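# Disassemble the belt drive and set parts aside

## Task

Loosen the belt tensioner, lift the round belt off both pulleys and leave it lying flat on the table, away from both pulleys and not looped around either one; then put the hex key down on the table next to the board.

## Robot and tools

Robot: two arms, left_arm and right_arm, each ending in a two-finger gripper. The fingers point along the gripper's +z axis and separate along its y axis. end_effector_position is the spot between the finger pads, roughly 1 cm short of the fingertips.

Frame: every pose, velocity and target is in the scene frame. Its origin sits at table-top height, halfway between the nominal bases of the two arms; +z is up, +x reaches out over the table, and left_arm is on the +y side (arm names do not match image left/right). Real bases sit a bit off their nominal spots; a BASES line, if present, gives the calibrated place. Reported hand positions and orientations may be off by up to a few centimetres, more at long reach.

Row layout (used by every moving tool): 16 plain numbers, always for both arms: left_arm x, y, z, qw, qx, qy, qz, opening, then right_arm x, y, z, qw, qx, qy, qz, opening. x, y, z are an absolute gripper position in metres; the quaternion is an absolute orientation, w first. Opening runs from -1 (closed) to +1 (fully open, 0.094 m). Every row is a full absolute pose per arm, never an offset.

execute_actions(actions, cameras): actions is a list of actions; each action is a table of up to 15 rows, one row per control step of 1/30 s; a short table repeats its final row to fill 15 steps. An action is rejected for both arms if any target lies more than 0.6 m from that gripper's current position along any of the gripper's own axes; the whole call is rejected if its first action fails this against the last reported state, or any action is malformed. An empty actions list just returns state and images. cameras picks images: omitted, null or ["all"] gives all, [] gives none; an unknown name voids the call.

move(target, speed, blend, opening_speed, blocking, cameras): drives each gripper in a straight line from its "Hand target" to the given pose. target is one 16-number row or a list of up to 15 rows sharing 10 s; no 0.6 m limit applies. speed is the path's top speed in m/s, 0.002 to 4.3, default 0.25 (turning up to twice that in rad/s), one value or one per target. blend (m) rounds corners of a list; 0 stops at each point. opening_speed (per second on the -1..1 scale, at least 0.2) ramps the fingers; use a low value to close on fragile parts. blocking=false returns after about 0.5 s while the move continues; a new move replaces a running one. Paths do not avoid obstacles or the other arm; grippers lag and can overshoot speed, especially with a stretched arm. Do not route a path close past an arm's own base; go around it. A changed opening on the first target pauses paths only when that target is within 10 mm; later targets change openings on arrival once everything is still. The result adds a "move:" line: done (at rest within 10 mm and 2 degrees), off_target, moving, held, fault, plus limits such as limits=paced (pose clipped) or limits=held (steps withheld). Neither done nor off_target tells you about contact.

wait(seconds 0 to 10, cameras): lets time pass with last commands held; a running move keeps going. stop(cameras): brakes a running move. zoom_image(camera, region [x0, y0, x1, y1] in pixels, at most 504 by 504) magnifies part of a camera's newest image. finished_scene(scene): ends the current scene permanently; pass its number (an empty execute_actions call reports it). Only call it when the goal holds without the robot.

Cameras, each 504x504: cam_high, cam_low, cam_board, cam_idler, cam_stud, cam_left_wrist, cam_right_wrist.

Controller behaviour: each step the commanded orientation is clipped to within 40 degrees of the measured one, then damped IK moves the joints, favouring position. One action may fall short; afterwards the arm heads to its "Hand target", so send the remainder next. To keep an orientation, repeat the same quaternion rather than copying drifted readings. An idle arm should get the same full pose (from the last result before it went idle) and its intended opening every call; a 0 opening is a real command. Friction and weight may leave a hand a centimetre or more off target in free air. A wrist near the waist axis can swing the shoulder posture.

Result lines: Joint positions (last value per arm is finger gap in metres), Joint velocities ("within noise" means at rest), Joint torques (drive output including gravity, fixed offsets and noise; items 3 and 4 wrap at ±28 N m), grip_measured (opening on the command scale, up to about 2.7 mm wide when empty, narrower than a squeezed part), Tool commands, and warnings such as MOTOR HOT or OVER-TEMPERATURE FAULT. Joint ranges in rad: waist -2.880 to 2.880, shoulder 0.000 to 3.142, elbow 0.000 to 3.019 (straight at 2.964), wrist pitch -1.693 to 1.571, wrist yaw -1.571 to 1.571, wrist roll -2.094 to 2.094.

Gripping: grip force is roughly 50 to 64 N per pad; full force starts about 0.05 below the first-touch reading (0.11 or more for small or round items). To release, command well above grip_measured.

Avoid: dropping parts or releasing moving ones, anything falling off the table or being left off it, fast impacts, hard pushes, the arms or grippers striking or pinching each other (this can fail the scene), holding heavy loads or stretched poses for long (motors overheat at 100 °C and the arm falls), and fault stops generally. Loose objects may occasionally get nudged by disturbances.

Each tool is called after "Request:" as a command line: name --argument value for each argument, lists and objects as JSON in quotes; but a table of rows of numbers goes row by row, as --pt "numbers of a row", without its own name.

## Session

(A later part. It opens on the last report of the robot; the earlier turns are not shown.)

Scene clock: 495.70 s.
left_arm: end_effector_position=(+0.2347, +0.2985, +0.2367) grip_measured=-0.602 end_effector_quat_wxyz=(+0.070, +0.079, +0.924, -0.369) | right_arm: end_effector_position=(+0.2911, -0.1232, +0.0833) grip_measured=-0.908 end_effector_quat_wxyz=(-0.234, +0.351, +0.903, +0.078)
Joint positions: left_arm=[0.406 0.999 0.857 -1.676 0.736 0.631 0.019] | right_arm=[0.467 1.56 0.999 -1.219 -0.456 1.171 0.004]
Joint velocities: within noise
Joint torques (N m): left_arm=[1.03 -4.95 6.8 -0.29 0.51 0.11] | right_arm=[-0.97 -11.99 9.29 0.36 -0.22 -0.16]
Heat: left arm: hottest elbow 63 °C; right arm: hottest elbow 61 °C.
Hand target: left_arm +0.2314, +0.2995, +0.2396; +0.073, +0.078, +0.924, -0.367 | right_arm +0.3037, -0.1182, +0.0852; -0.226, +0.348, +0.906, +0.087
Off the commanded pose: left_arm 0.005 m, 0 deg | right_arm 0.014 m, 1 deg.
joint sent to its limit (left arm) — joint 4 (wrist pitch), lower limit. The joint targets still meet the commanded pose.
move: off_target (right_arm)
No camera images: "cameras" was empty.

Request:
move --pt "0.231 0.3 0.24 0.07 0.079 0.923 -0.369 -0.6 0.316 -0.111 0.110 -0.2259 0.3478 0.9059 0.0867 -1" --pt "0.231 0.3 0.24 0.07 0.079 0.923 -0.369 -0.6 0.300 -0.118 0.082 -0.2259 0.3478 0.9059 0.0867 -1" --speed 0.05 --cameras '[]'

Scene clock: 500.13 s.
left_arm: end_effector_position=(+0.2347, +0.2985, +0.2367) grip_measured=-0.602 end_effector_quat_wxyz=(+0.070, +0.079, +0.924, -0.369) | right_arm: end_effector_position=(+0.3009, -0.1181, +0.0882) grip_measured=-0.908 end_effector_quat_wxyz=(-0.224, +0.348, +0.906, +0.089)
Joint positions: left_arm=[0.406 0.999 0.857 -1.676 0.736 0.631 0.019] | right_arm=[0.467 1.56 1.018 -1.206 -0.456 1.171 0.004]
Joint velocities: within noise
Joint torques (N m): left_arm=[1.03 -4.89 6.76 -0.27 0.51 0.11] | right_arm=[-0.56 -12.75 6.65 0.5 -0.27 -0.11]
Heat: left arm: hottest elbow 63 °C; right arm: hottest elbow 61 °C.
Hand target: left_arm +0.2314, +0.2995, +0.2396; +0.073, +0.078, +0.924, -0.367 | right_arm +0.2998, -0.1181, +0.0821; -0.226, +0.348, +0.906, +0.087
Off the commanded pose: left_arm 0.005 m, 0 deg | right_arm 0.006 m, 0 deg.
joint sent to its limit (left arm) — joint 4 (wrist pitch), lower limit. The joint targets still meet the commanded pose.
move: done
No camera images: "cameras" was empty.

Request:
move --target '[0.231, 0.3, 0.24, 0.07, 0.079, 0.923, -0.369, -0.6, 0.2955, -0.1200, 0.0700, -0.2259, 0.3478, 0.9059, 0.0867, -1]' --speed 0.04 --cameras '["cam_idler","cam_stud"]'

Request:
zoom_image --camera "cam_idler" --region '[200, 0, 400, 160]'

Request:
zoom_image --camera "cam_stud" --region '[40, 220, 190, 370]'

Scene clock: 504.97 s.
left_arm: end_effector_position=(+0.2347, +0.2985, +0.2367) grip_measured=-0.602 end_effector_quat_wxyz=(+0.070, +0.079, +0.924, -0.369) | right_arm: end_effector_position=(+0.2974, -0.1199, +0.0779) grip_measured=-0.908 end_effector_quat_wxyz=(-0.222, +0.348, +0.906, +0.091)
Joint positions: left_arm=[0.406 0.999 0.857 -1.676 0.736 0.631 0.019] | right_arm=[0.467 1.563 0.991 -1.17 -0.456 1.171 0.004]
Joint velocities: within noise
Joint torques (N m): left_arm=[0.91 -4.95 6.8 -0.31 0.51 0.11] | right_arm=[-0.56 -12.1 6.46 0.32 -0.28 -0.1]
Heat: left arm: hottest elbow 63 °C; right arm: hottest elbow 61 °C.
Hand target: left_arm +0.2314, +0.2995, +0.2396; +0.073, +0.078, +0.924, -0.367 | right_arm +0.2954, -0.1201, +0.0701; -0.226, +0.348, +0.906, +0.087
Off the commanded pose: left_arm 0.005 m, 0 deg | right_arm 0.008 m, 1 deg.
joint sent to its limit (left arm) — joint 4 (wrist pitch), lower limit. The joint targets still meet the commanded pose.
move: done
Images, in order (width x height): cam_idler 504x504, cam_stud 504x504.

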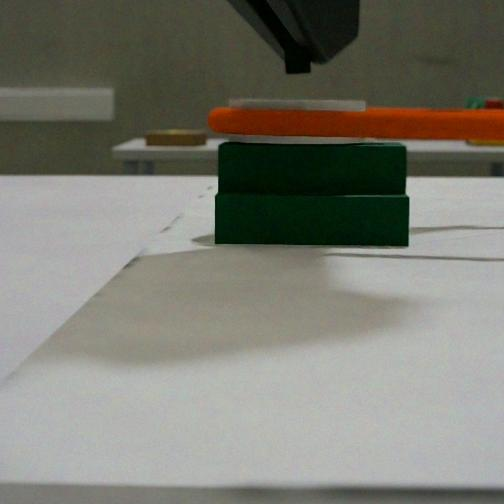

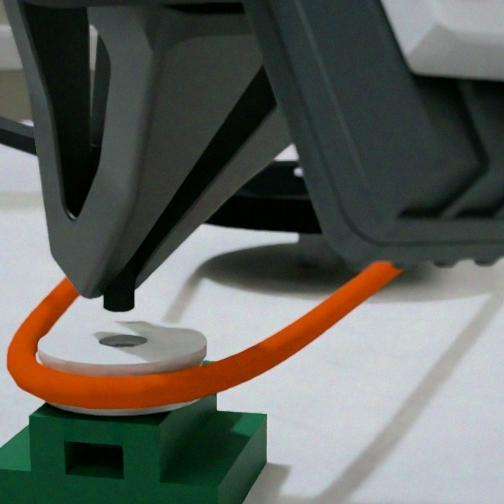

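Scaled by 2.520.

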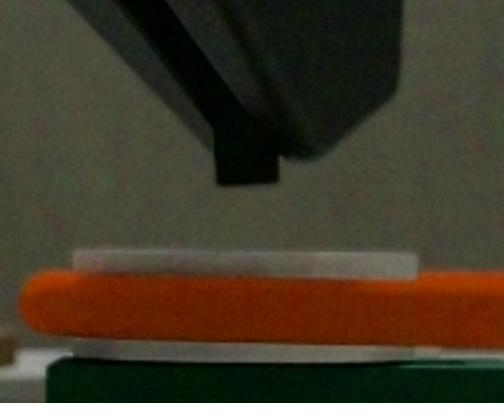

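Scaled by 3.360.

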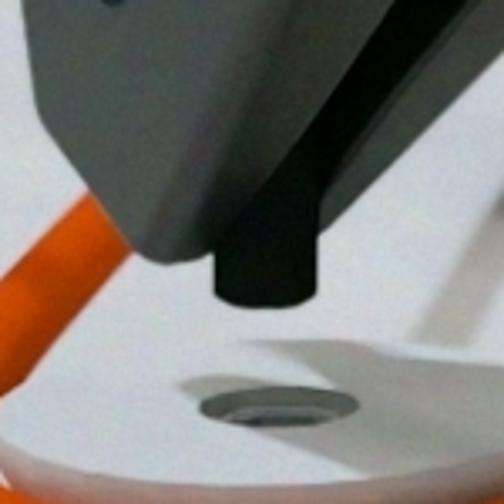

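Request:
move --target '[0.231, 0.3, 0.24, 0.07, 0.079, 0.923, -0.369, -0.6, 0.2960, -0.1202, 0.0625, -0.2259, 0.3478, 0.9059, 0.0867, -1]' --speed 0.03 --cameras '["cam_idler","cam_stud"]'

Request:
zoom_image --camera "cam_idler" --region '[200, 0, 400, 160]'

Request:
zoom_image --camera "cam_stud" --region '[40, 220, 190, 370]'

Scene clock: 512.57 s.
left_arm: end_effector_position=(+0.2347, +0.2985, +0.2367) grip_measured=-0.602 end_effector_quat_wxyz=(+0.070, +0.079, +0.924, -0.369) | right_arm: end_effector_position=(+0.2975, -0.1198, +0.0710) grip_measured=-0.908 end_effector_quat_wxyz=(-0.223, +0.348, +0.906, +0.091)
Joint positions: left_arm=[0.406 0.999 0.857 -1.676 0.736 0.631 0.019] | right_arm=[0.467 1.575 0.983 -1.152 -0.456 1.171 0.004]
Joint velocities: within noise
Joint torques (N m): left_arm=[0.91 -4.89 6.79 -0.28 0.51 0.11] | right_arm=[-0.5 -12.04 6.37 0.44 -0.25 -0.12]
Heat: left arm: hottest elbow 62 °C; right arm: hottest elbow 60 °C.
Hand target: left_arm +0.2314, +0.2995, +0.2396; +0.073, +0.078, +0.924, -0.367 | right_arm +0.2959, -0.1203, +0.0627; -0.226, +0.348, +0.906, +0.087
Off the commanded pose: left_arm 0.005 m, 0 deg | right_arm 0.009 m, 1 deg.
joint sent to its limit (left arm) — joint 4 (wrist pitch), lower limit. The joint targets still meet the commanded pose.
move: done
Images, in order (width x height): cam_idler 504x504, cam_stud 504x504.

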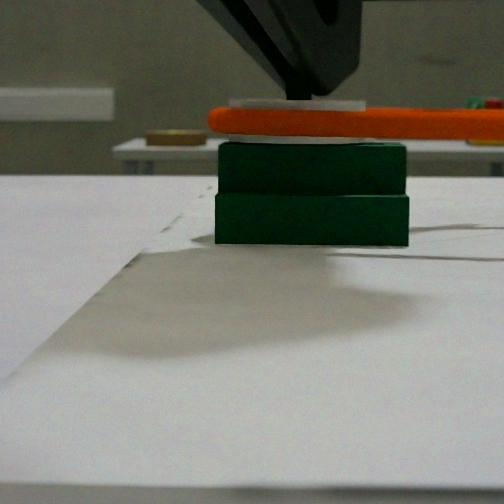

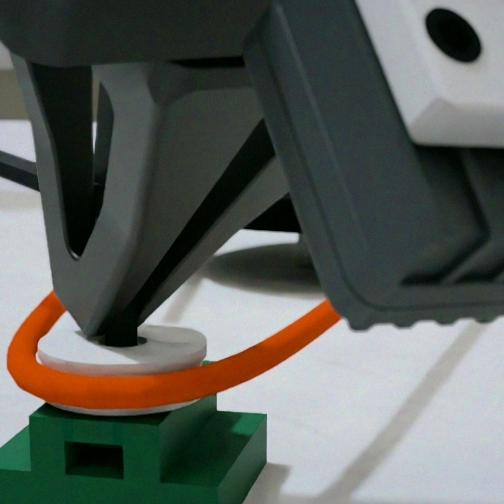

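Scaled by 2.520.

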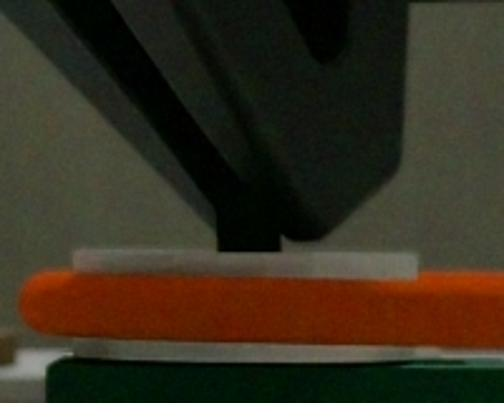

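Scaled by 3.360.

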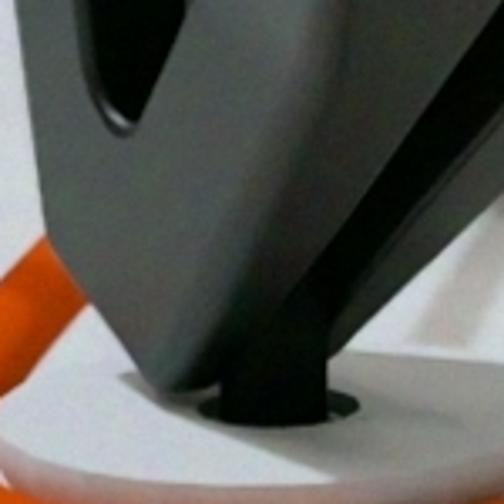

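Request:
move --pt "0.231 0.3 0.24 0.07 0.079 0.923 -0.369 -0.6 0.2972 -0.1225 0.0605 -0.2288 0.3160 0.9175 0.0788 -1" --pt "0.231 0.3 0.24 0.07 0.079 0.923 -0.369 -0.6 0.2972 -0.1225 0.0605 -0.2227 0.3792 0.8932 0.0945 -1" --pt "0.231 0.3 0.24 0.07 0.079 0.923 -0.369 -0.6 0.2972 -0.1225 0.0605 -0.2259 0.3478 0.9059 0.0867 -1" --speed 0.05 --cameras '["cam_idler","cam_stud"]'

Request:
zoom_image --camera "cam_idler" --region '[200, 0, 400, 160]'

Request:
zoom_image --camera "cam_stud" --region '[40, 220, 190, 370]'

Scene clock: 524.73 s.
left_arm: end_effector_position=(+0.2347, +0.2985, +0.2367) grip_measured=-0.602 end_effector_quat_wxyz=(+0.070, +0.079, +0.924, -0.369) | right_arm: end_effector_position=(+0.2969, -0.1195, +0.0702) grip_measured=-0.908 end_effector_quat_wxyz=(-0.220, +0.349, +0.906, +0.098)
Joint positions: left_arm=[0.406 0.999 0.857 -1.676 0.736 0.631 0.019] | right_arm=[0.466 1.566 0.971 -1.133 -0.462 1.175 0.004]
Joint velocities: within noise
Joint torques (N m): left_arm=[0.97 -4.95 6.8 -0.29 0.51 0.11] | right_arm=[-1.08 -10.87 7.2 -0.08 0.02 -0.23]
Heat: left arm: hottest elbow 62 °C; right arm: hottest elbow 60 °C.
Hand target: left_arm +0.2314, +0.2995, +0.2396; +0.073, +0.078, +0.924, -0.367 | right_arm +0.2970, -0.1227, +0.0607; -0.226, +0.348, +0.906, +0.087
Off the commanded pose: left_arm 0.005 m, 0 deg | right_arm 0.010 m, 1 deg.
joint sent to its limit (left arm) — joint 4 (wrist pitch), lower limit. The joint targets still meet the commanded pose.
move: done
Images, in order (width x height): cam_idler 504x504, cam_stud 504x504.

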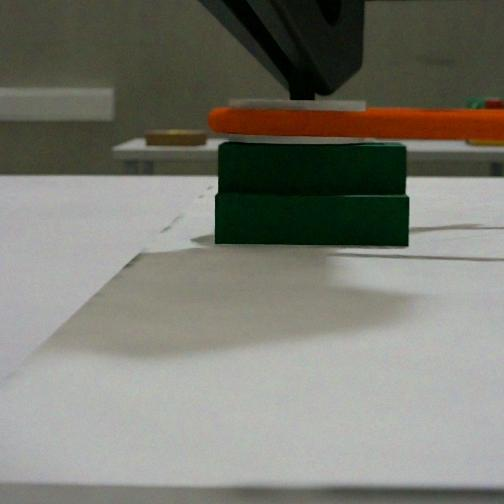

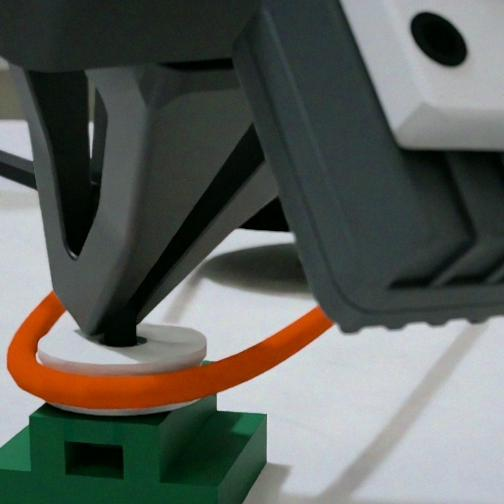

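Scaled by 2.520.

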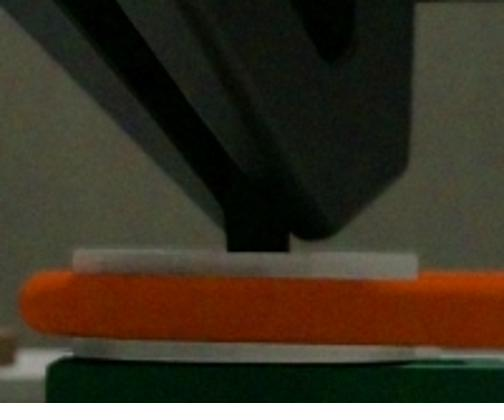

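Scaled by 3.360.

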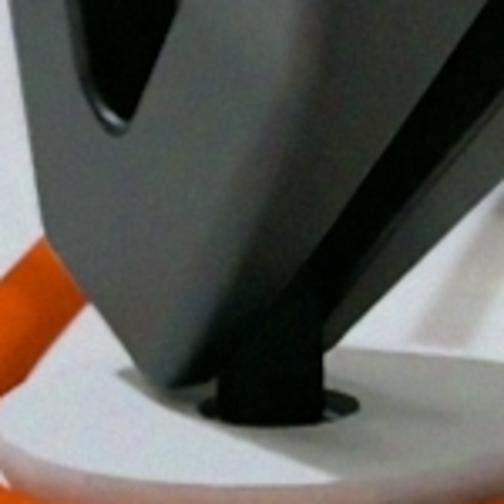

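Request:
move --target '[0.231, 0.3, 0.24, 0.07, 0.079, 0.923, -0.369, -0.6, 0.299, -0.1262, 0.0605, -0.2259, 0.3478, 0.9059, 0.0867, -1]' --speed 0.05 --cameras '[]'

Scene clock: 533.80 s.
left_arm: end_effector_position=(+0.2347, +0.2985, +0.2367) grip_measured=-0.602 end_effector_quat_wxyz=(+0.070, +0.079, +0.924, -0.369) | right_arm: end_effector_position=(+0.2968, -0.1199, +0.0701) grip_measured=-0.908 end_effector_quat_wxyz=(-0.219, +0.343, +0.908, +0.099)
Joint positions: left_arm=[0.406 0.999 0.857 -1.676 0.736 0.631 0.019] | right_arm=[0.466 1.566 0.971 -1.134 -0.461 1.163 0.004]
Joint velocities: within noise
Joint torques (N m): left_arm=[0.97 -4.89 6.8 -0.29 0.51 0.11] | right_arm=[-1.79 -10.7 7.24 -0.23 0.04 -0.21]
Heat: left arm: hottest elbow 62 °C; right arm: hottest elbow 60 °C.
Hand target: left_arm +0.2314, +0.2995, +0.2396; +0.073, +0.078, +0.924, -0.367 | right_arm +0.2986, -0.1263, +0.0607; -0.226, +0.348, +0.906, +0.087
Off the commanded pose: left_arm 0.005 m, 0 deg | right_arm 0.012 m, 2 deg.
joint sent to its limit (left arm) — joint 4 (wrist pitch), lower limit. The joint targets still meet the commanded pose.
move: off_target (right_arm)
No camera images: "cameras" was empty.

Request:
move --target '[0.231, 0.3, 0.24, 0.07, 0.079, 0.923, -0.369, -0.6, 0.3005, -0.1292, 0.0620, -0.2259, 0.3478, 0.9059, 0.0867, -1]' --speed 0.05 --cameras '["cam_idler","cam_stud"]'

Request:
zoom_image --camera "cam_idler" --region '[200, 0, 400, 160]'

Request:
zoom_image --camera "cam_stud" --region '[40, 220, 190, 370]'

Scene clock: 538.10 s.
left_arm: end_effector_position=(+0.2347, +0.2985, +0.2367) grip_measured=-0.602 end_effector_quat_wxyz=(+0.070, +0.079, +0.924, -0.369) | right_arm: end_effector_position=(+0.2972, -0.1222, +0.0703) grip_measured=-0.908 end_effector_quat_wxyz=(-0.220, +0.342, +0.908, +0.098)
Joint positions: left_arm=[0.406 0.999 0.857 -1.676 0.736 0.631 0.019] | right_arm=[0.46 1.566 0.971 -1.139 -0.461 1.154 0.004]
Joint velocities: within noise
Joint torques (N m): left_arm=[0.97 -4.89 6.79 -0.29 0.51 0.11] | right_arm=[-2.14 -10.93 7.46 -0.29 0.1 -0.19]
Heat: left arm: hottest elbow 62 °C; right arm: hottest elbow 60 °C.
Hand target: left_arm +0.2314, +0.2995, +0.2396; +0.073, +0.078, +0.924, -0.367 | right_arm +0.3002, -0.1293, +0.0622; -0.226, +0.348, +0.906, +0.087
Off the commanded pose: left_arm 0.005 m, 0 deg | right_arm 0.011 m, 2 deg.
joint sent to its limit (left arm) — joint 4 (wrist pitch), lower limit. The joint targets still meet the commanded pose.
move: off_target (right_arm)
Images, in order (width x height): cam_idler 504x504, cam_stud 504x504.

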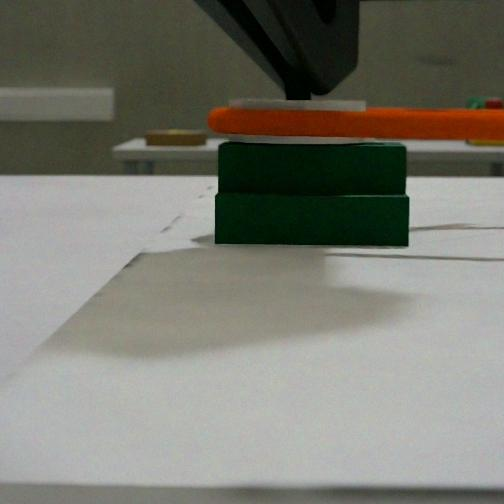

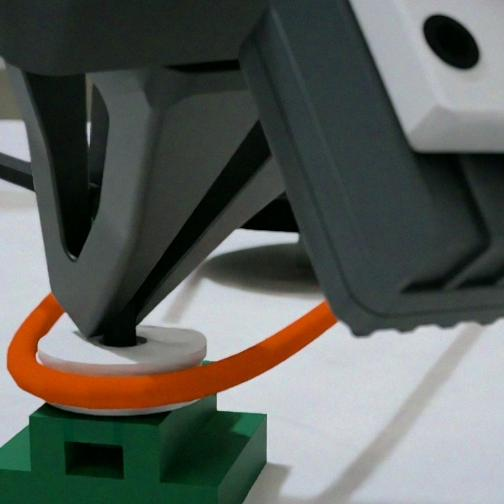

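Scaled by 2.520.

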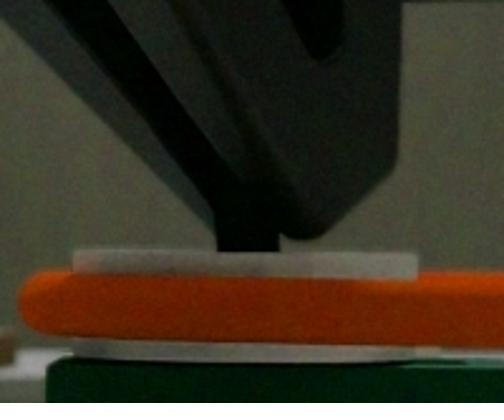

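Scaled by 3.360.

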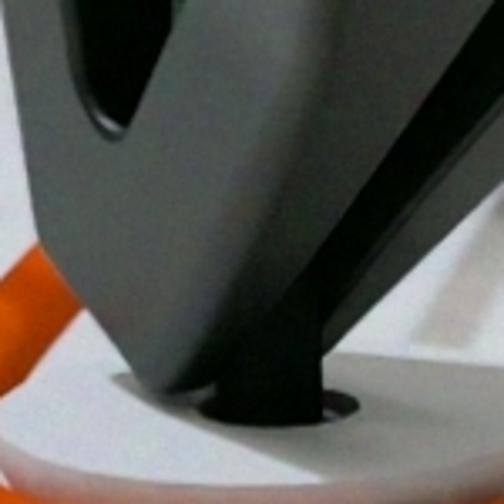

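Request:
move --pt "0.231 0.3 0.24 0.07 0.079 0.923 -0.369 -0.6 0.3011 -0.1296 0.0590 -0.2227 0.3792 0.8932 0.0945 -1" --pt "0.231 0.3 0.24 0.07 0.079 0.923 -0.369 -0.6 0.3011 -0.1296 0.0590 -0.2288 0.3160 0.9175 0.0788 -1" --speed 0.05 --cameras '["cam_idler","cam_stud"]'

Request:
zoom_image --camera "cam_idler" --region '[200, 0, 400, 160]'

Request:
zoom_image --camera "cam_stud" --region '[40, 220, 190, 370]'

Scene clock: 547.63 s.
left_arm: end_effector_position=(+0.2347, +0.2985, +0.2367) grip_measured=-0.602 end_effector_quat_wxyz=(+0.070, +0.079, +0.924, -0.369) | right_arm: end_effector_position=(+0.2969, -0.1236, +0.0698) grip_measured=-0.908 end_effector_quat_wxyz=(-0.225, +0.313, +0.917, +0.100)
Joint positions: left_arm=[0.406 0.999 0.857 -1.676 0.736 0.631 0.019] | right_arm=[0.456 1.579 0.98 -1.16 -0.463 1.081 0.004]
Joint velocities: within noise
Joint torques (N m): left_arm=[0.97 -4.95 6.8 -0.31 0.51 0.11] | right_arm=[-1.38 -10.05 8.09 -0.55 0.72 -0.21]
Heat: left arm: hottest elbow 62 °C; right arm: hottest elbow 60 °C.
Hand target: left_arm +0.2314, +0.2995, +0.2396; +0.073, +0.078, +0.924, -0.367 | right_arm +0.3006, -0.1297, +0.0592; -0.229, +0.316, +0.917, +0.079
Off the commanded pose: left_arm 0.005 m, 0 deg | right_arm 0.013 m, 2 deg.
joint sent to its limit (left arm) — joint 4 (wrist pitch), lower limit. The joint targets still meet the commanded pose.
move: off_target (right_arm)
Images, in order (width x height): cam_idler 504x504, cam_stud 504x504.

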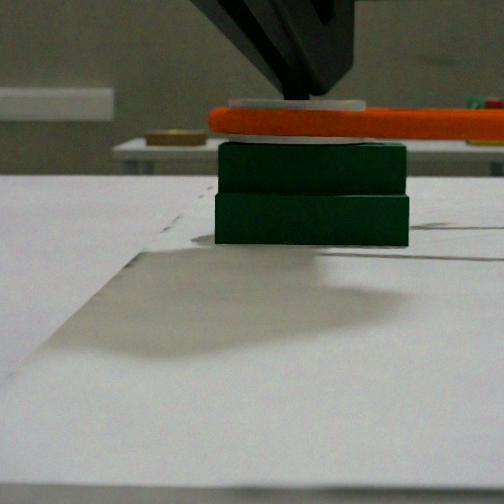

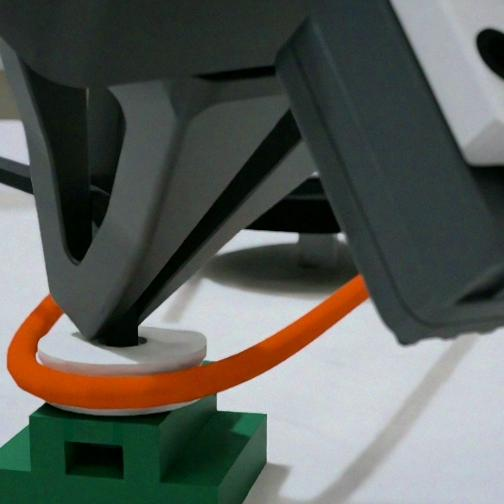

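Scaled by 2.520.

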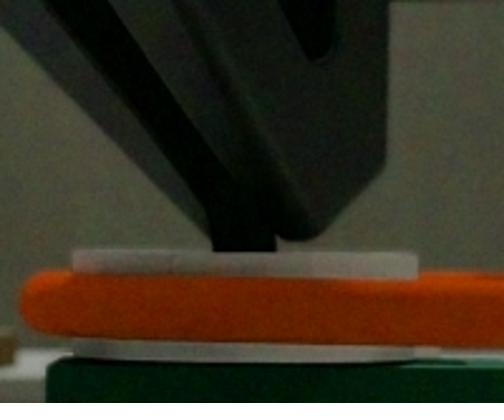

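Scaled by 3.360.

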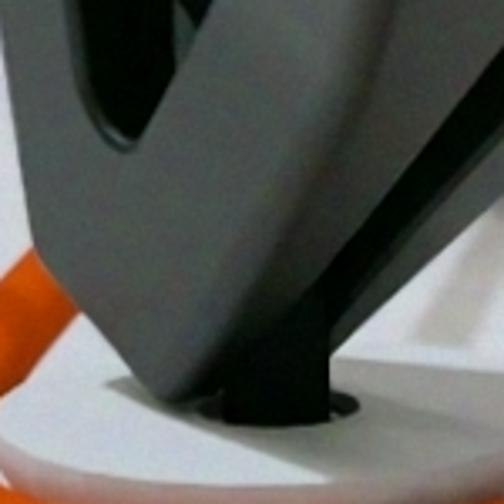

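Request:
move --target '[0.231, 0.3, 0.24, 0.07, 0.079, 0.923, -0.369, -0.6, 0.3011, -0.1296, 0.0585, -0.2259, 0.3478, 0.9059, 0.0867, -1]' --speed 0.04 --cameras '[]'

Request:
move --target '[0.231, 0.3, 0.24, 0.07, 0.079, 0.923, -0.369, -0.6, 0.3011, -0.1296, 0.0585, -0.2227, 0.3792, 0.8932, 0.0945, -1]' --speed 0.04 --cameras '["cam_idler","cam_stud"]'

Request:
zoom_image --camera "cam_idler" --region '[200, 0, 400, 160]'

Request:
zoom_image --camera "cam_stud" --region '[40, 220, 190, 370]'

Scene clock: 557.63 s.
left_arm: end_effector_position=(+0.2347, +0.2985, +0.2367) grip_measured=-0.602 end_effector_quat_wxyz=(+0.070, +0.079, +0.924, -0.369) | right_arm: end_effector_position=(+0.2981, -0.1226, +0.0697) grip_measured=-0.908 end_effector_quat_wxyz=(-0.226, +0.334, +0.910, +0.098)
Joint positions: left_arm=[0.406 0.999 0.857 -1.676 0.736 0.631 0.019] | right_arm=[0.456 1.579 0.98 -1.153 -0.466 1.128 0.004]
Joint velocities: within noise
Joint torques (N m): left_arm=[1.03 -4.89 6.79 -0.31 0.51 0.11] | right_arm=[-1.9 -11.52 6.42 0.47 0.3 0.01]
Heat: left arm: hottest elbow 62 °C; right arm: hottest elbow 59 °C.
Hand target: left_arm +0.2314, +0.2995, +0.2396; +0.073, +0.078, +0.924, -0.367 | right_arm +0.3006, -0.1296, +0.0588; -0.226, +0.348, +0.906, +0.087
Off the commanded pose: left_arm 0.005 m, 0 deg | right_arm 0.014 m, 2 deg.
joint sent to its limit (left arm) — joint 4 (wrist pitch), lower limit. The joint targets still meet the commanded pose.
move: off_target (right_arm)
No camera images: "cameras" was empty.

Scene clock: 559.10 s.
left_arm: end_effector_position=(+0.2347, +0.2985, +0.2367) grip_measured=-0.602 end_effector_quat_wxyz=(+0.070, +0.079, +0.924, -0.369) | right_arm: end_effector_position=(+0.2990, -0.1218, +0.0699) grip_measured=-0.908 end_effector_quat_wxyz=(-0.225, +0.367, +0.897, +0.099)
Joint positions: left_arm=[0.406 0.999 0.857 -1.676 0.736 0.631 0.019] | right_arm=[0.454 1.569 0.97 -1.132 -0.471 1.203 0.004]
Joint velocities: within noise
Joint torques (N m): left_arm=[0.91 -4.84 6.8 -0.29 0.51 0.11] | right_arm=[-2.14 -12.1 5.48 1.06 0.06 -0.02]
Heat: left arm: hottest elbow 62 °C; right arm: hottest elbow 59 °C.
Hand target: left_arm +0.2314, +0.2995, +0.2396; +0.073, +0.078, +0.924, -0.367 | right_arm +0.3008, -0.1296, +0.0589; -0.223, +0.379, +0.893, +0.095
Off the commanded pose: left_arm 0.005 m, 0 deg | right_arm 0.014 m, 2 deg.
joint sent to its limit (left arm) — joint 4 (wrist pitch), lower limit. The joint targets still meet the commanded pose.
move: off_target (right_arm)
Images, in order (width x height): cam_idler 504x504, cam_stud 504x504.

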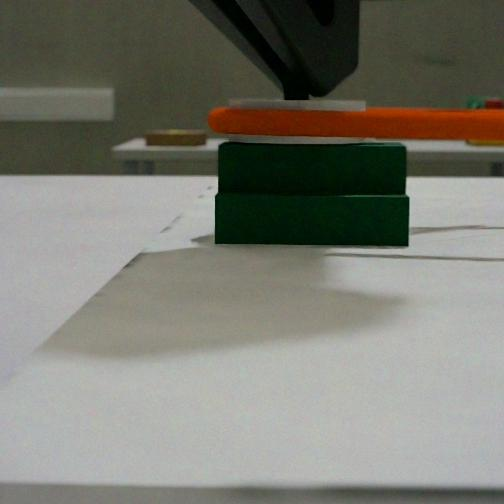

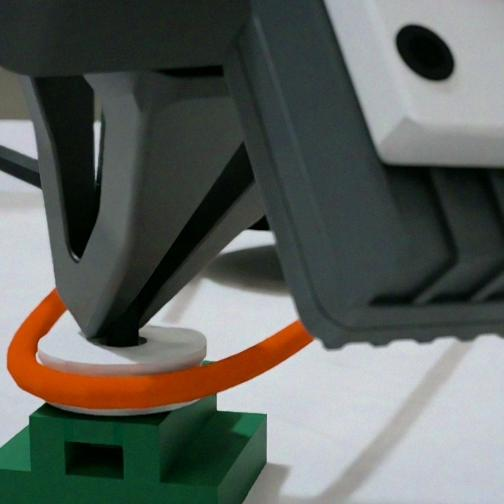

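Scaled by 2.520.

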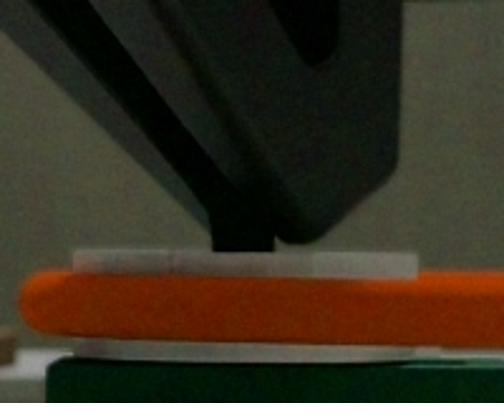

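Scaled by 3.360.

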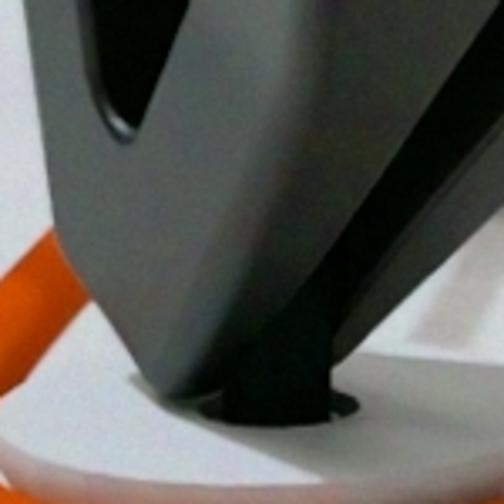

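Request:
move --target '[0.231, 0.3, 0.24, 0.07, 0.079, 0.923, -0.369, -0.6, 0.3011, -0.1296, 0.0580, -0.2184, 0.4178, 0.8758, 0.1042, -1]' --speed 0.04 --cameras '["cam_idler","cam_stud"]'

Request:
zoom_image --camera "cam_idler" --region '[200, 0, 400, 160]'

Request:
zoom_image --camera "cam_stud" --region '[40, 220, 190, 370]'

Scene clock: 580.00 s.
left_arm: end_effector_position=(+0.2347, +0.2985, +0.2367) grip_measured=-0.602 end_effector_quat_wxyz=(+0.070, +0.079, +0.924, -0.369) | right_arm: end_effector_position=(+0.2994, -0.1216, +0.0692) grip_measured=-0.908 end_effector_quat_wxyz=(-0.220, +0.405, +0.881, +0.109)
Joint positions: left_arm=[0.406 0.999 0.857 -1.676 0.736 0.631 0.019] | right_arm=[0.449 1.547 0.943 -1.085 -0.484 1.294 0.004]
Joint velocities: within noise
Joint torques (N m): left_arm=[1.03 -4.95 6.78 -0.29 0.51 0.12] | right_arm=[-2.02 -11.81 5.59 1.06 0.1 0]
Heat: left arm: hottest elbow 62 °C; right arm: hottest elbow 57 °C.
Hand target: left_arm +0.2314, +0.2995, +0.2396; +0.073, +0.078, +0.924, -0.367 | right_arm +0.3008, -0.1296, +0.0584; -0.218, +0.418, +0.876, +0.104
Off the commanded pose: left_arm 0.005 m, 0 deg | right_arm 0.014 m, 2 deg.
joint sent to its limit (left arm) — joint 4 (wrist pitch), lower limit. The joint targets still meet the commanded pose.
move: off_target (right_arm)
Images, in order (width x height): cam_idler 504x504, cam_stud 504x504.

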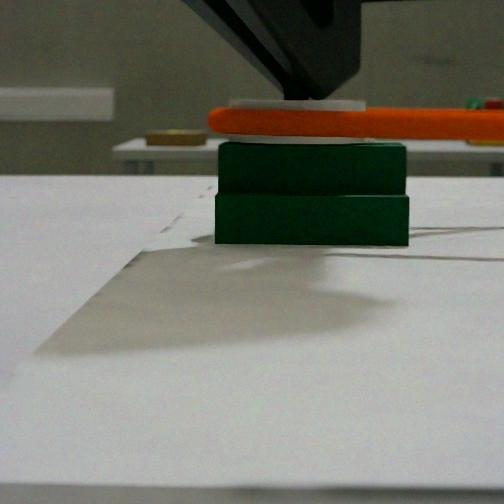

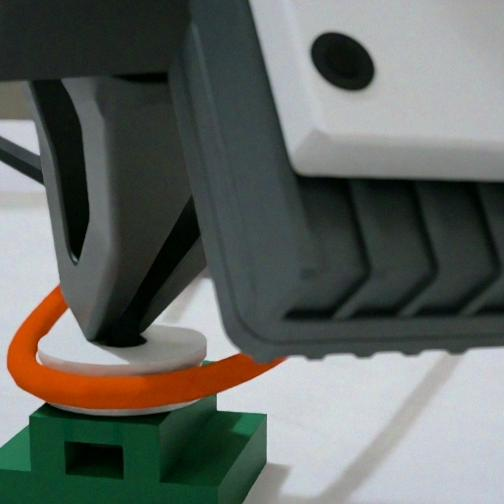

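Scaled by 2.520.

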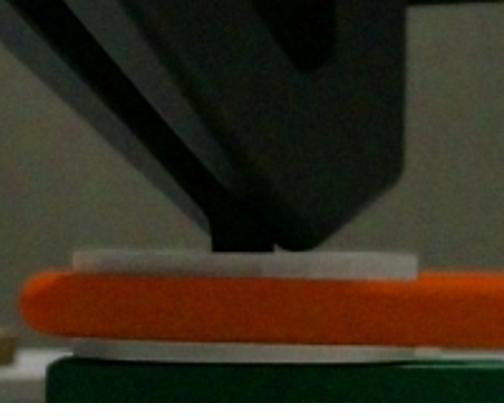

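Scaled by 3.360.

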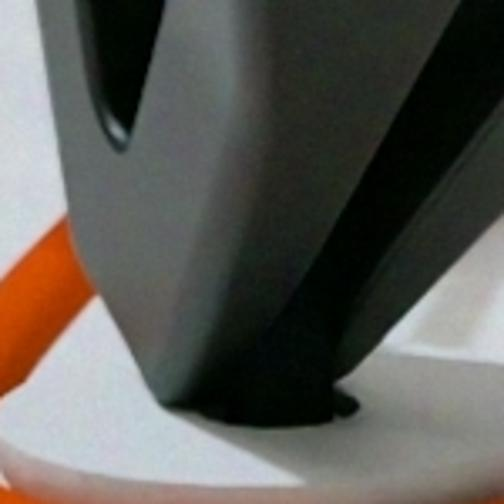

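Request:
move --target '[0.231, 0.3, 0.24, 0.07, 0.079, 0.923, -0.369, -0.6, 0.3010, -0.1300, 0.0580, -0.2337, 0.2512, 0.9373, 0.0626, -1]' --speed 0.05 --cameras '["cam_idler","cam_stud"]'

Request:
zoom_image --camera "cam_idler" --region '[200, 0, 400, 160]'

Request:
zoom_image --camera "cam_stud" --region '[40, 220, 190, 370]'

Scene clock: 604.80 s.
left_arm: end_effector_position=(+0.2347, +0.2985, +0.2367) grip_measured=-0.602 end_effector_quat_wxyz=(+0.070, +0.079, +0.924, -0.369) | right_arm: end_effector_position=(+0.2967, -0.1251, +0.0696) grip_measured=-0.908 end_effector_quat_wxyz=(-0.234, +0.268, +0.931, +0.084)
Joint positions: left_arm=[0.406 0.999 0.857 -1.676 0.736 0.631 0.019] | right_arm=[0.461 1.611 1.016 -1.222 -0.443 0.977 0.004]
Joint velocities: within noise
Joint torques (N m): left_arm=[0.97 -4.89 6.79 -0.31 0.5 0.11] | right_arm=[-0.73 -10.52 8.14 -0.5 1.18 -0.47]
Heat: left arm: hottest elbow 61 °C; right arm: hottest elbow 57 °C.
Hand target: left_arm +0.2314, +0.2995, +0.2396; +0.073, +0.078, +0.924, -0.367 | right_arm +0.3006, -0.1301, +0.0584; -0.234, +0.252, +0.937, +0.063
Off the commanded pose: left_arm 0.005 m, 0 deg | right_arm 0.013 m, 3 deg.
joint sent to its limit (left arm) — joint 4 (wrist pitch), lower limit. The joint targets still meet the commanded pose.
move: off_target (right_arm)
Images, in order (width x height): cam_idler 504x504, cam_stud 504x504.

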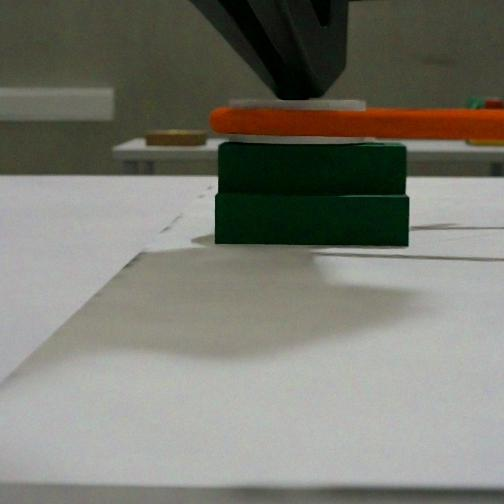

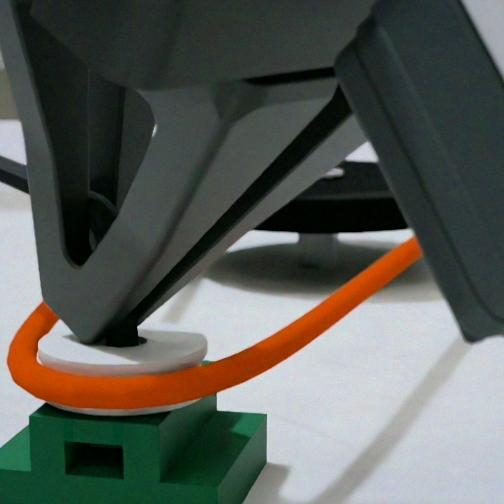

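Scaled by 2.520.

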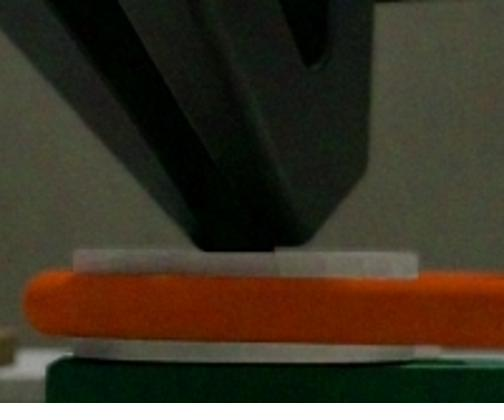

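Scaled by 3.360.

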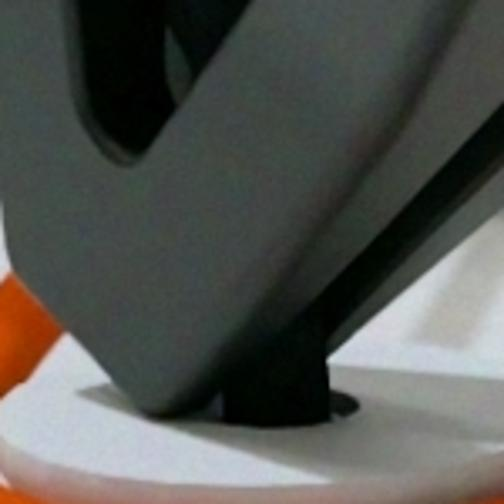

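Request:
move --target '[0.231, 0.3, 0.24, 0.07, 0.079, 0.923, -0.369, -0.6, 0.3000, -0.1305, 0.0580, -0.2399, 0.1267, 0.9621, 0.0316, -1]' --speed 0.05 --cameras '["cam_idler","cam_stud"]'

Request:
zoom_image --camera "cam_idler" --region '[200, 0, 400, 160]'

Request:
zoom_image --camera "cam_stud" --region '[40, 220, 190, 370]'

Scene clock: 612.00 s.
left_arm: end_effector_position=(+0.2347, +0.2985, +0.2367) grip_measured=-0.602 end_effector_quat_wxyz=(+0.070, +0.079, +0.924, -0.369) | right_arm: end_effector_position=(+0.2965, -0.1272, +0.0707) grip_measured=-0.908 end_effector_quat_wxyz=(-0.233, +0.130, +0.962, +0.053)
Joint positions: left_arm=[0.406 0.999 0.857 -1.676 0.736 0.631 0.019] | right_arm=[0.492 1.658 1.079 -1.321 -0.359 0.711 0.004]
Joint velocities: within noise
Joint torques (N m): left_arm=[1.03 -4.95 6.82 -0.31 0.51 0.11] | right_arm=[-0.91 -10.93 7.99 -0.5 0.84 -0.19]
Heat: left arm: hottest elbow 61 °C; right arm: hottest elbow 58 °C.
Hand target: left_arm +0.2314, +0.2995, +0.2396; +0.073, +0.078, +0.924, -0.367 | right_arm +0.2996, -0.1306, +0.0583; -0.240, +0.127, +0.962, +0.032
Off the commanded pose: left_arm 0.005 m, 0 deg | right_arm 0.014 m, 3 deg.
joint sent to its limit (left arm) — joint 4 (wrist pitch), lower limit. The joint targets still meet the commanded pose.
move: off_target (right_arm)
Images, in order (width x height): cam_idler 504x504, cam_stud 504x504.

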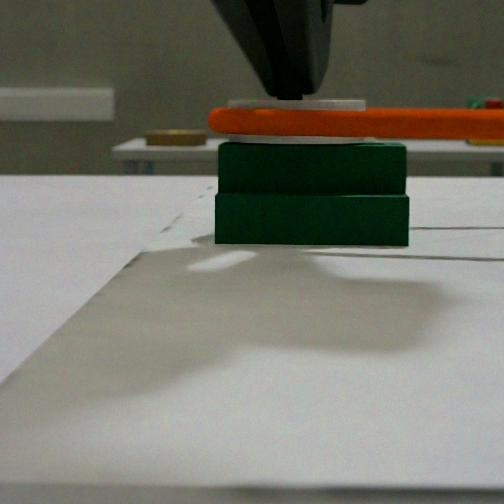

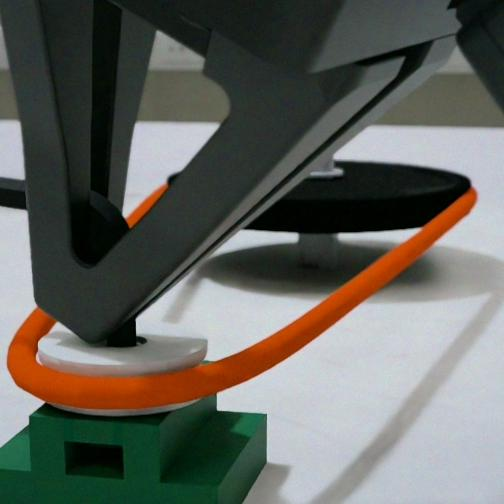

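Scaled by 2.520.

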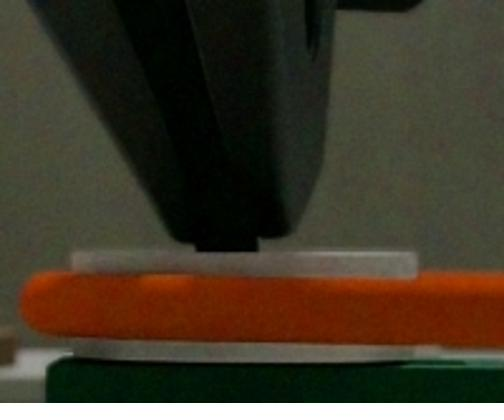

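Scaled by 3.360.

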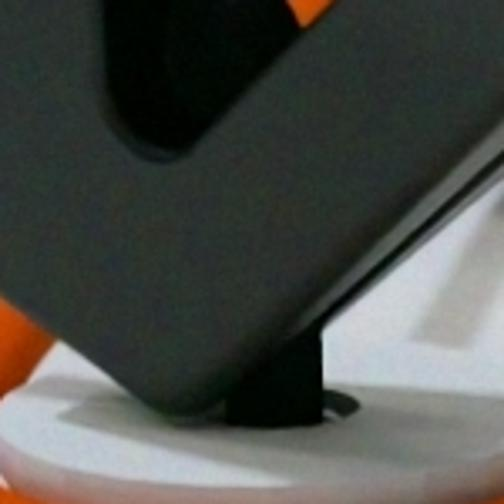

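Request:
move --pt "0.231 0.25 0.24 0.07 0.079 0.923 -0.369 -0.6 0.2985 -0.128 0.105 -0.2399 0.1267 0.9621 0.0316 -1" --pt "0.232 0.0 0.25 0.2416 0.3462 0.9018 -0.0928 -0.6 0.302 -0.108 0.165 -0.2259 0.3478 0.9059 0.0867 -1" --speed '[0.1, 0.2]' --cameras '["cam_high", "cam_left_wrist"]'

Scene clock: 650.90 s.
left_arm: end_effector_position=(+0.2207, +0.0234, +0.2170) grip_measured=-0.602 end_effector_quat_wxyz=(+0.211, +0.353, +0.909, -0.069) | right_arm: end_effector_position=(+0.2815, -0.1162, +0.1470) grip_measured=-0.908 end_effector_quat_wxyz=(-0.248, +0.345, +0.903, +0.061)
Joint positions: left_arm=[-0.984 1.071 0.924 -0.998 -0.145 -0.255 0.019] | right_arm=[0.496 1.494 1.105 -1.426 -0.458 1.18 0.004]
Joint velocities: within noise
Joint torques (N m): left_arm=[-0.44 -5.54 12.52 1.77 -0.13 -0.06] | right_arm=[-1.26 -13.8 11.81 0.31 -0.31 -0.01]
Heat: left arm: hottest elbow 62 °C; right arm: hottest elbow 60 °C.
Hand target: left_arm +0.2305, +0.0023, +0.2503; +0.242, +0.346, +0.902, -0.093 | right_arm +0.3010, -0.1086, +0.1654; -0.226, +0.348, +0.906, +0.087
Off the commanded pose: left_arm 0.042 m, 5 deg | right_arm 0.028 m, 4 deg.
move: off_target (left_arm, right_arm)
Images, in order (width x height): cam_high 504x504, cam_left_wrist 504x504.

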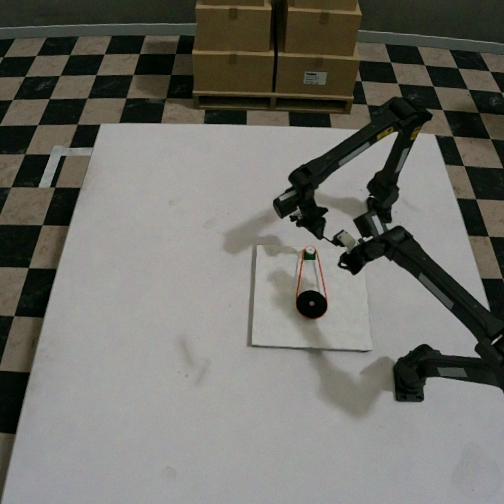

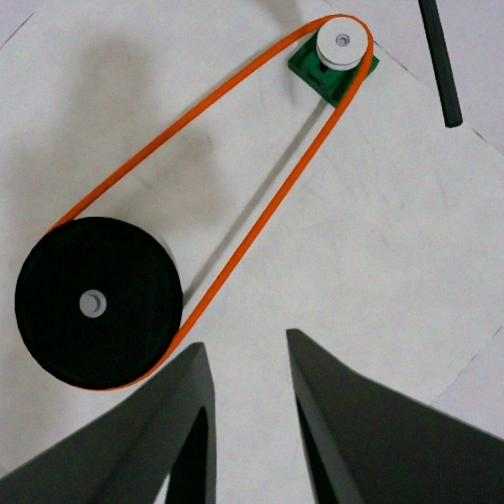

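Request:
move --target '[0.230, -0.085, 0.235, 0.2416, 0.3462, 0.9018, -0.0928, -0.6, 0.302, -0.108, 0.165, -0.2259, 0.3478, 0.9059, 0.0867, -1]' --speed 0.12 --cameras '["cam_left_wrist"]'

Scene clock: 659.17 s.
left_arm: end_effector_position=(+0.2217, -0.0579, +0.2040) grip_measured=-0.602 end_effector_quat_wxyz=(+0.214, +0.356, +0.907, -0.065) | right_arm: end_effector_position=(+0.2816, -0.1161, +0.1470) grip_measured=-0.908 end_effector_quat_wxyz=(-0.247, +0.346, +0.903, +0.061)
Joint positions: left_arm=[-1.096 1.283 1.055 -0.935 -0.199 -0.351 0.019] | right_arm=[0.496 1.494 1.105 -1.426 -0.458 1.182 0.004]
Joint velocities: within noise
Joint torques (N m): left_arm=[-0.67 -8.7 12.36 1.73 -0.18 -0.1] | right_arm=[-1.32 -13.68 11.78 0.31 -0.32 -0.02]
Heat: left arm: hottest elbow 64 °C; right arm: hottest elbow 63 °C.
Hand target: left_arm +0.2287, -0.0825, +0.2354; +0.241, +0.346, +0.902, -0.093 | right_arm +0.3010, -0.1086, +0.1654; -0.226, +0.348, +0.906, +0.087
Off the commanded pose: left_arm 0.042 m, 5 deg | right_arm 0.028 m, 4 deg.
move: off_target (left_arm, right_arm)
Images, in order (width x height): cam_left_wrist 504x504.

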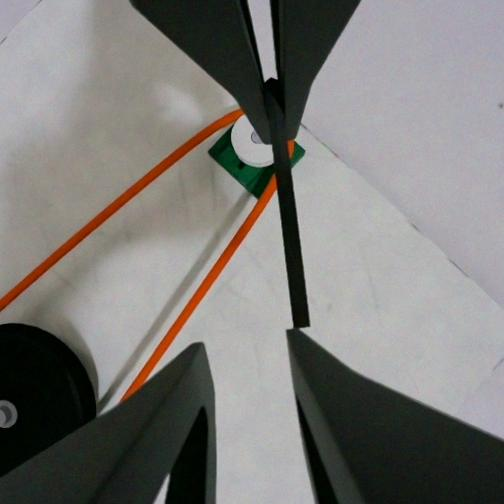

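Request:
move --target '[0.234, -0.102, 0.205, 0.2416, 0.3462, 0.9018, -0.0928, -0.6, 0.302, -0.108, 0.165, -0.2259, 0.3478, 0.9059, 0.0867, -1]' --speed 0.08 --cameras '["cam_left_wrist"]'

Scene clock: 670.47 s.
left_arm: end_effector_position=(+0.2290, -0.0795, +0.1821) grip_measured=-0.602 end_effector_quat_wxyz=(+0.220, +0.354, +0.907, -0.070) | right_arm: end_effector_position=(+0.2816, -0.1161, +0.1470) grip_measured=-0.908 end_effector_quat_wxyz=(-0.247, +0.346, +0.903, +0.061)
Joint positions: left_arm=[-1.103 1.351 1.055 -0.853 -0.203 -0.358 0.019] | right_arm=[0.496 1.494 1.105 -1.426 -0.458 1.182 0.004]
Joint velocities: within noise
Joint torques (N m): left_arm=[-0.79 -9.93 10.89 1.81 -0.17 -0.11] | right_arm=[-1.26 -13.8 11.79 0.29 -0.31 -0.01]
Heat: left arm: hottest elbow 68 °C; right arm: hottest elbow 66 °C.
Hand target: left_arm +0.2332, -0.1005, +0.2054; +0.241, +0.346, +0.902, -0.093 | right_arm +0.3010, -0.1086, +0.1654; -0.226, +0.348, +0.906, +0.087
Off the commanded pose: left_arm 0.033 m, 4 deg | right_arm 0.028 m, 4 deg.
move: off_target (left_arm, right_arm)
Images, in order (width x height): cam_left_wrist 504x504.

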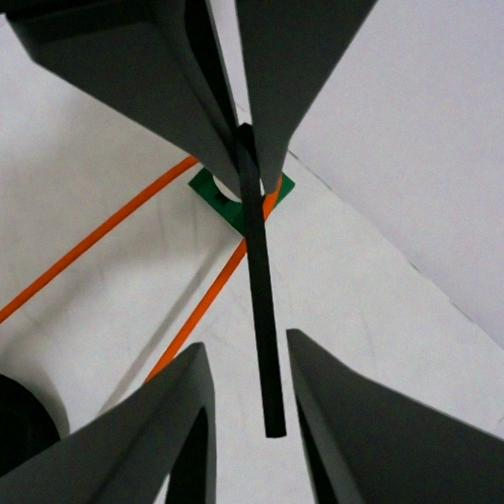

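Request:
move --target '[0.233, -0.110, 0.197, 0.2416, 0.3462, 0.9018, -0.0928, -0.5, 0.302, -0.108, 0.165, -0.2259, 0.3478, 0.9059, 0.0867, -1]' --speed 0.08 --cameras '["cam_left_wrist"]'

Scene clock: 678.43 s.
left_arm: end_effector_position=(+0.2278, -0.0864, +0.1743) grip_measured=-0.502 end_effector_quat_wxyz=(+0.220, +0.354, +0.907, -0.069) | right_arm: end_effector_position=(+0.2816, -0.1161, +0.1470) grip_measured=-0.908 end_effector_quat_wxyz=(-0.247, +0.346, +0.903, +0.061)
Joint positions: left_arm=[-1.113 1.374 1.055 -0.833 -0.208 -0.367 0.023] | right_arm=[0.496 1.494 1.105 -1.426 -0.458 1.182 0.004]
Joint velocities: within noise
Joint torques (N m): left_arm=[-0.79 -10.05 10.97 1.81 -0.2 -0.1] | right_arm=[-1.38 -13.86 11.81 0.32 -0.29 -0.02]
Heat: left arm: hottest elbow 70 °C; right arm: hottest elbow 67 °C.
Hand target: left_arm +0.2322, -0.1084, +0.1973; +0.241, +0.346, +0.902, -0.093 | right_arm +0.3010, -0.1086, +0.1654; -0.226, +0.348, +0.906, +0.087
Off the commanded pose: left_arm 0.033 m, 4 deg | right_arm 0.028 m, 4 deg.
move: off_target (left_arm, right_arm)
Images, in order (width x height): cam_left_wrist 504x504.

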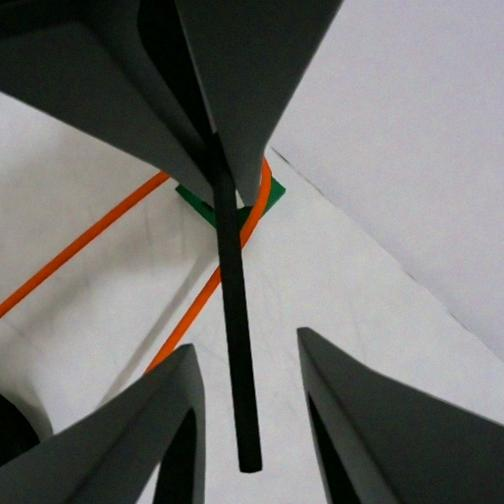

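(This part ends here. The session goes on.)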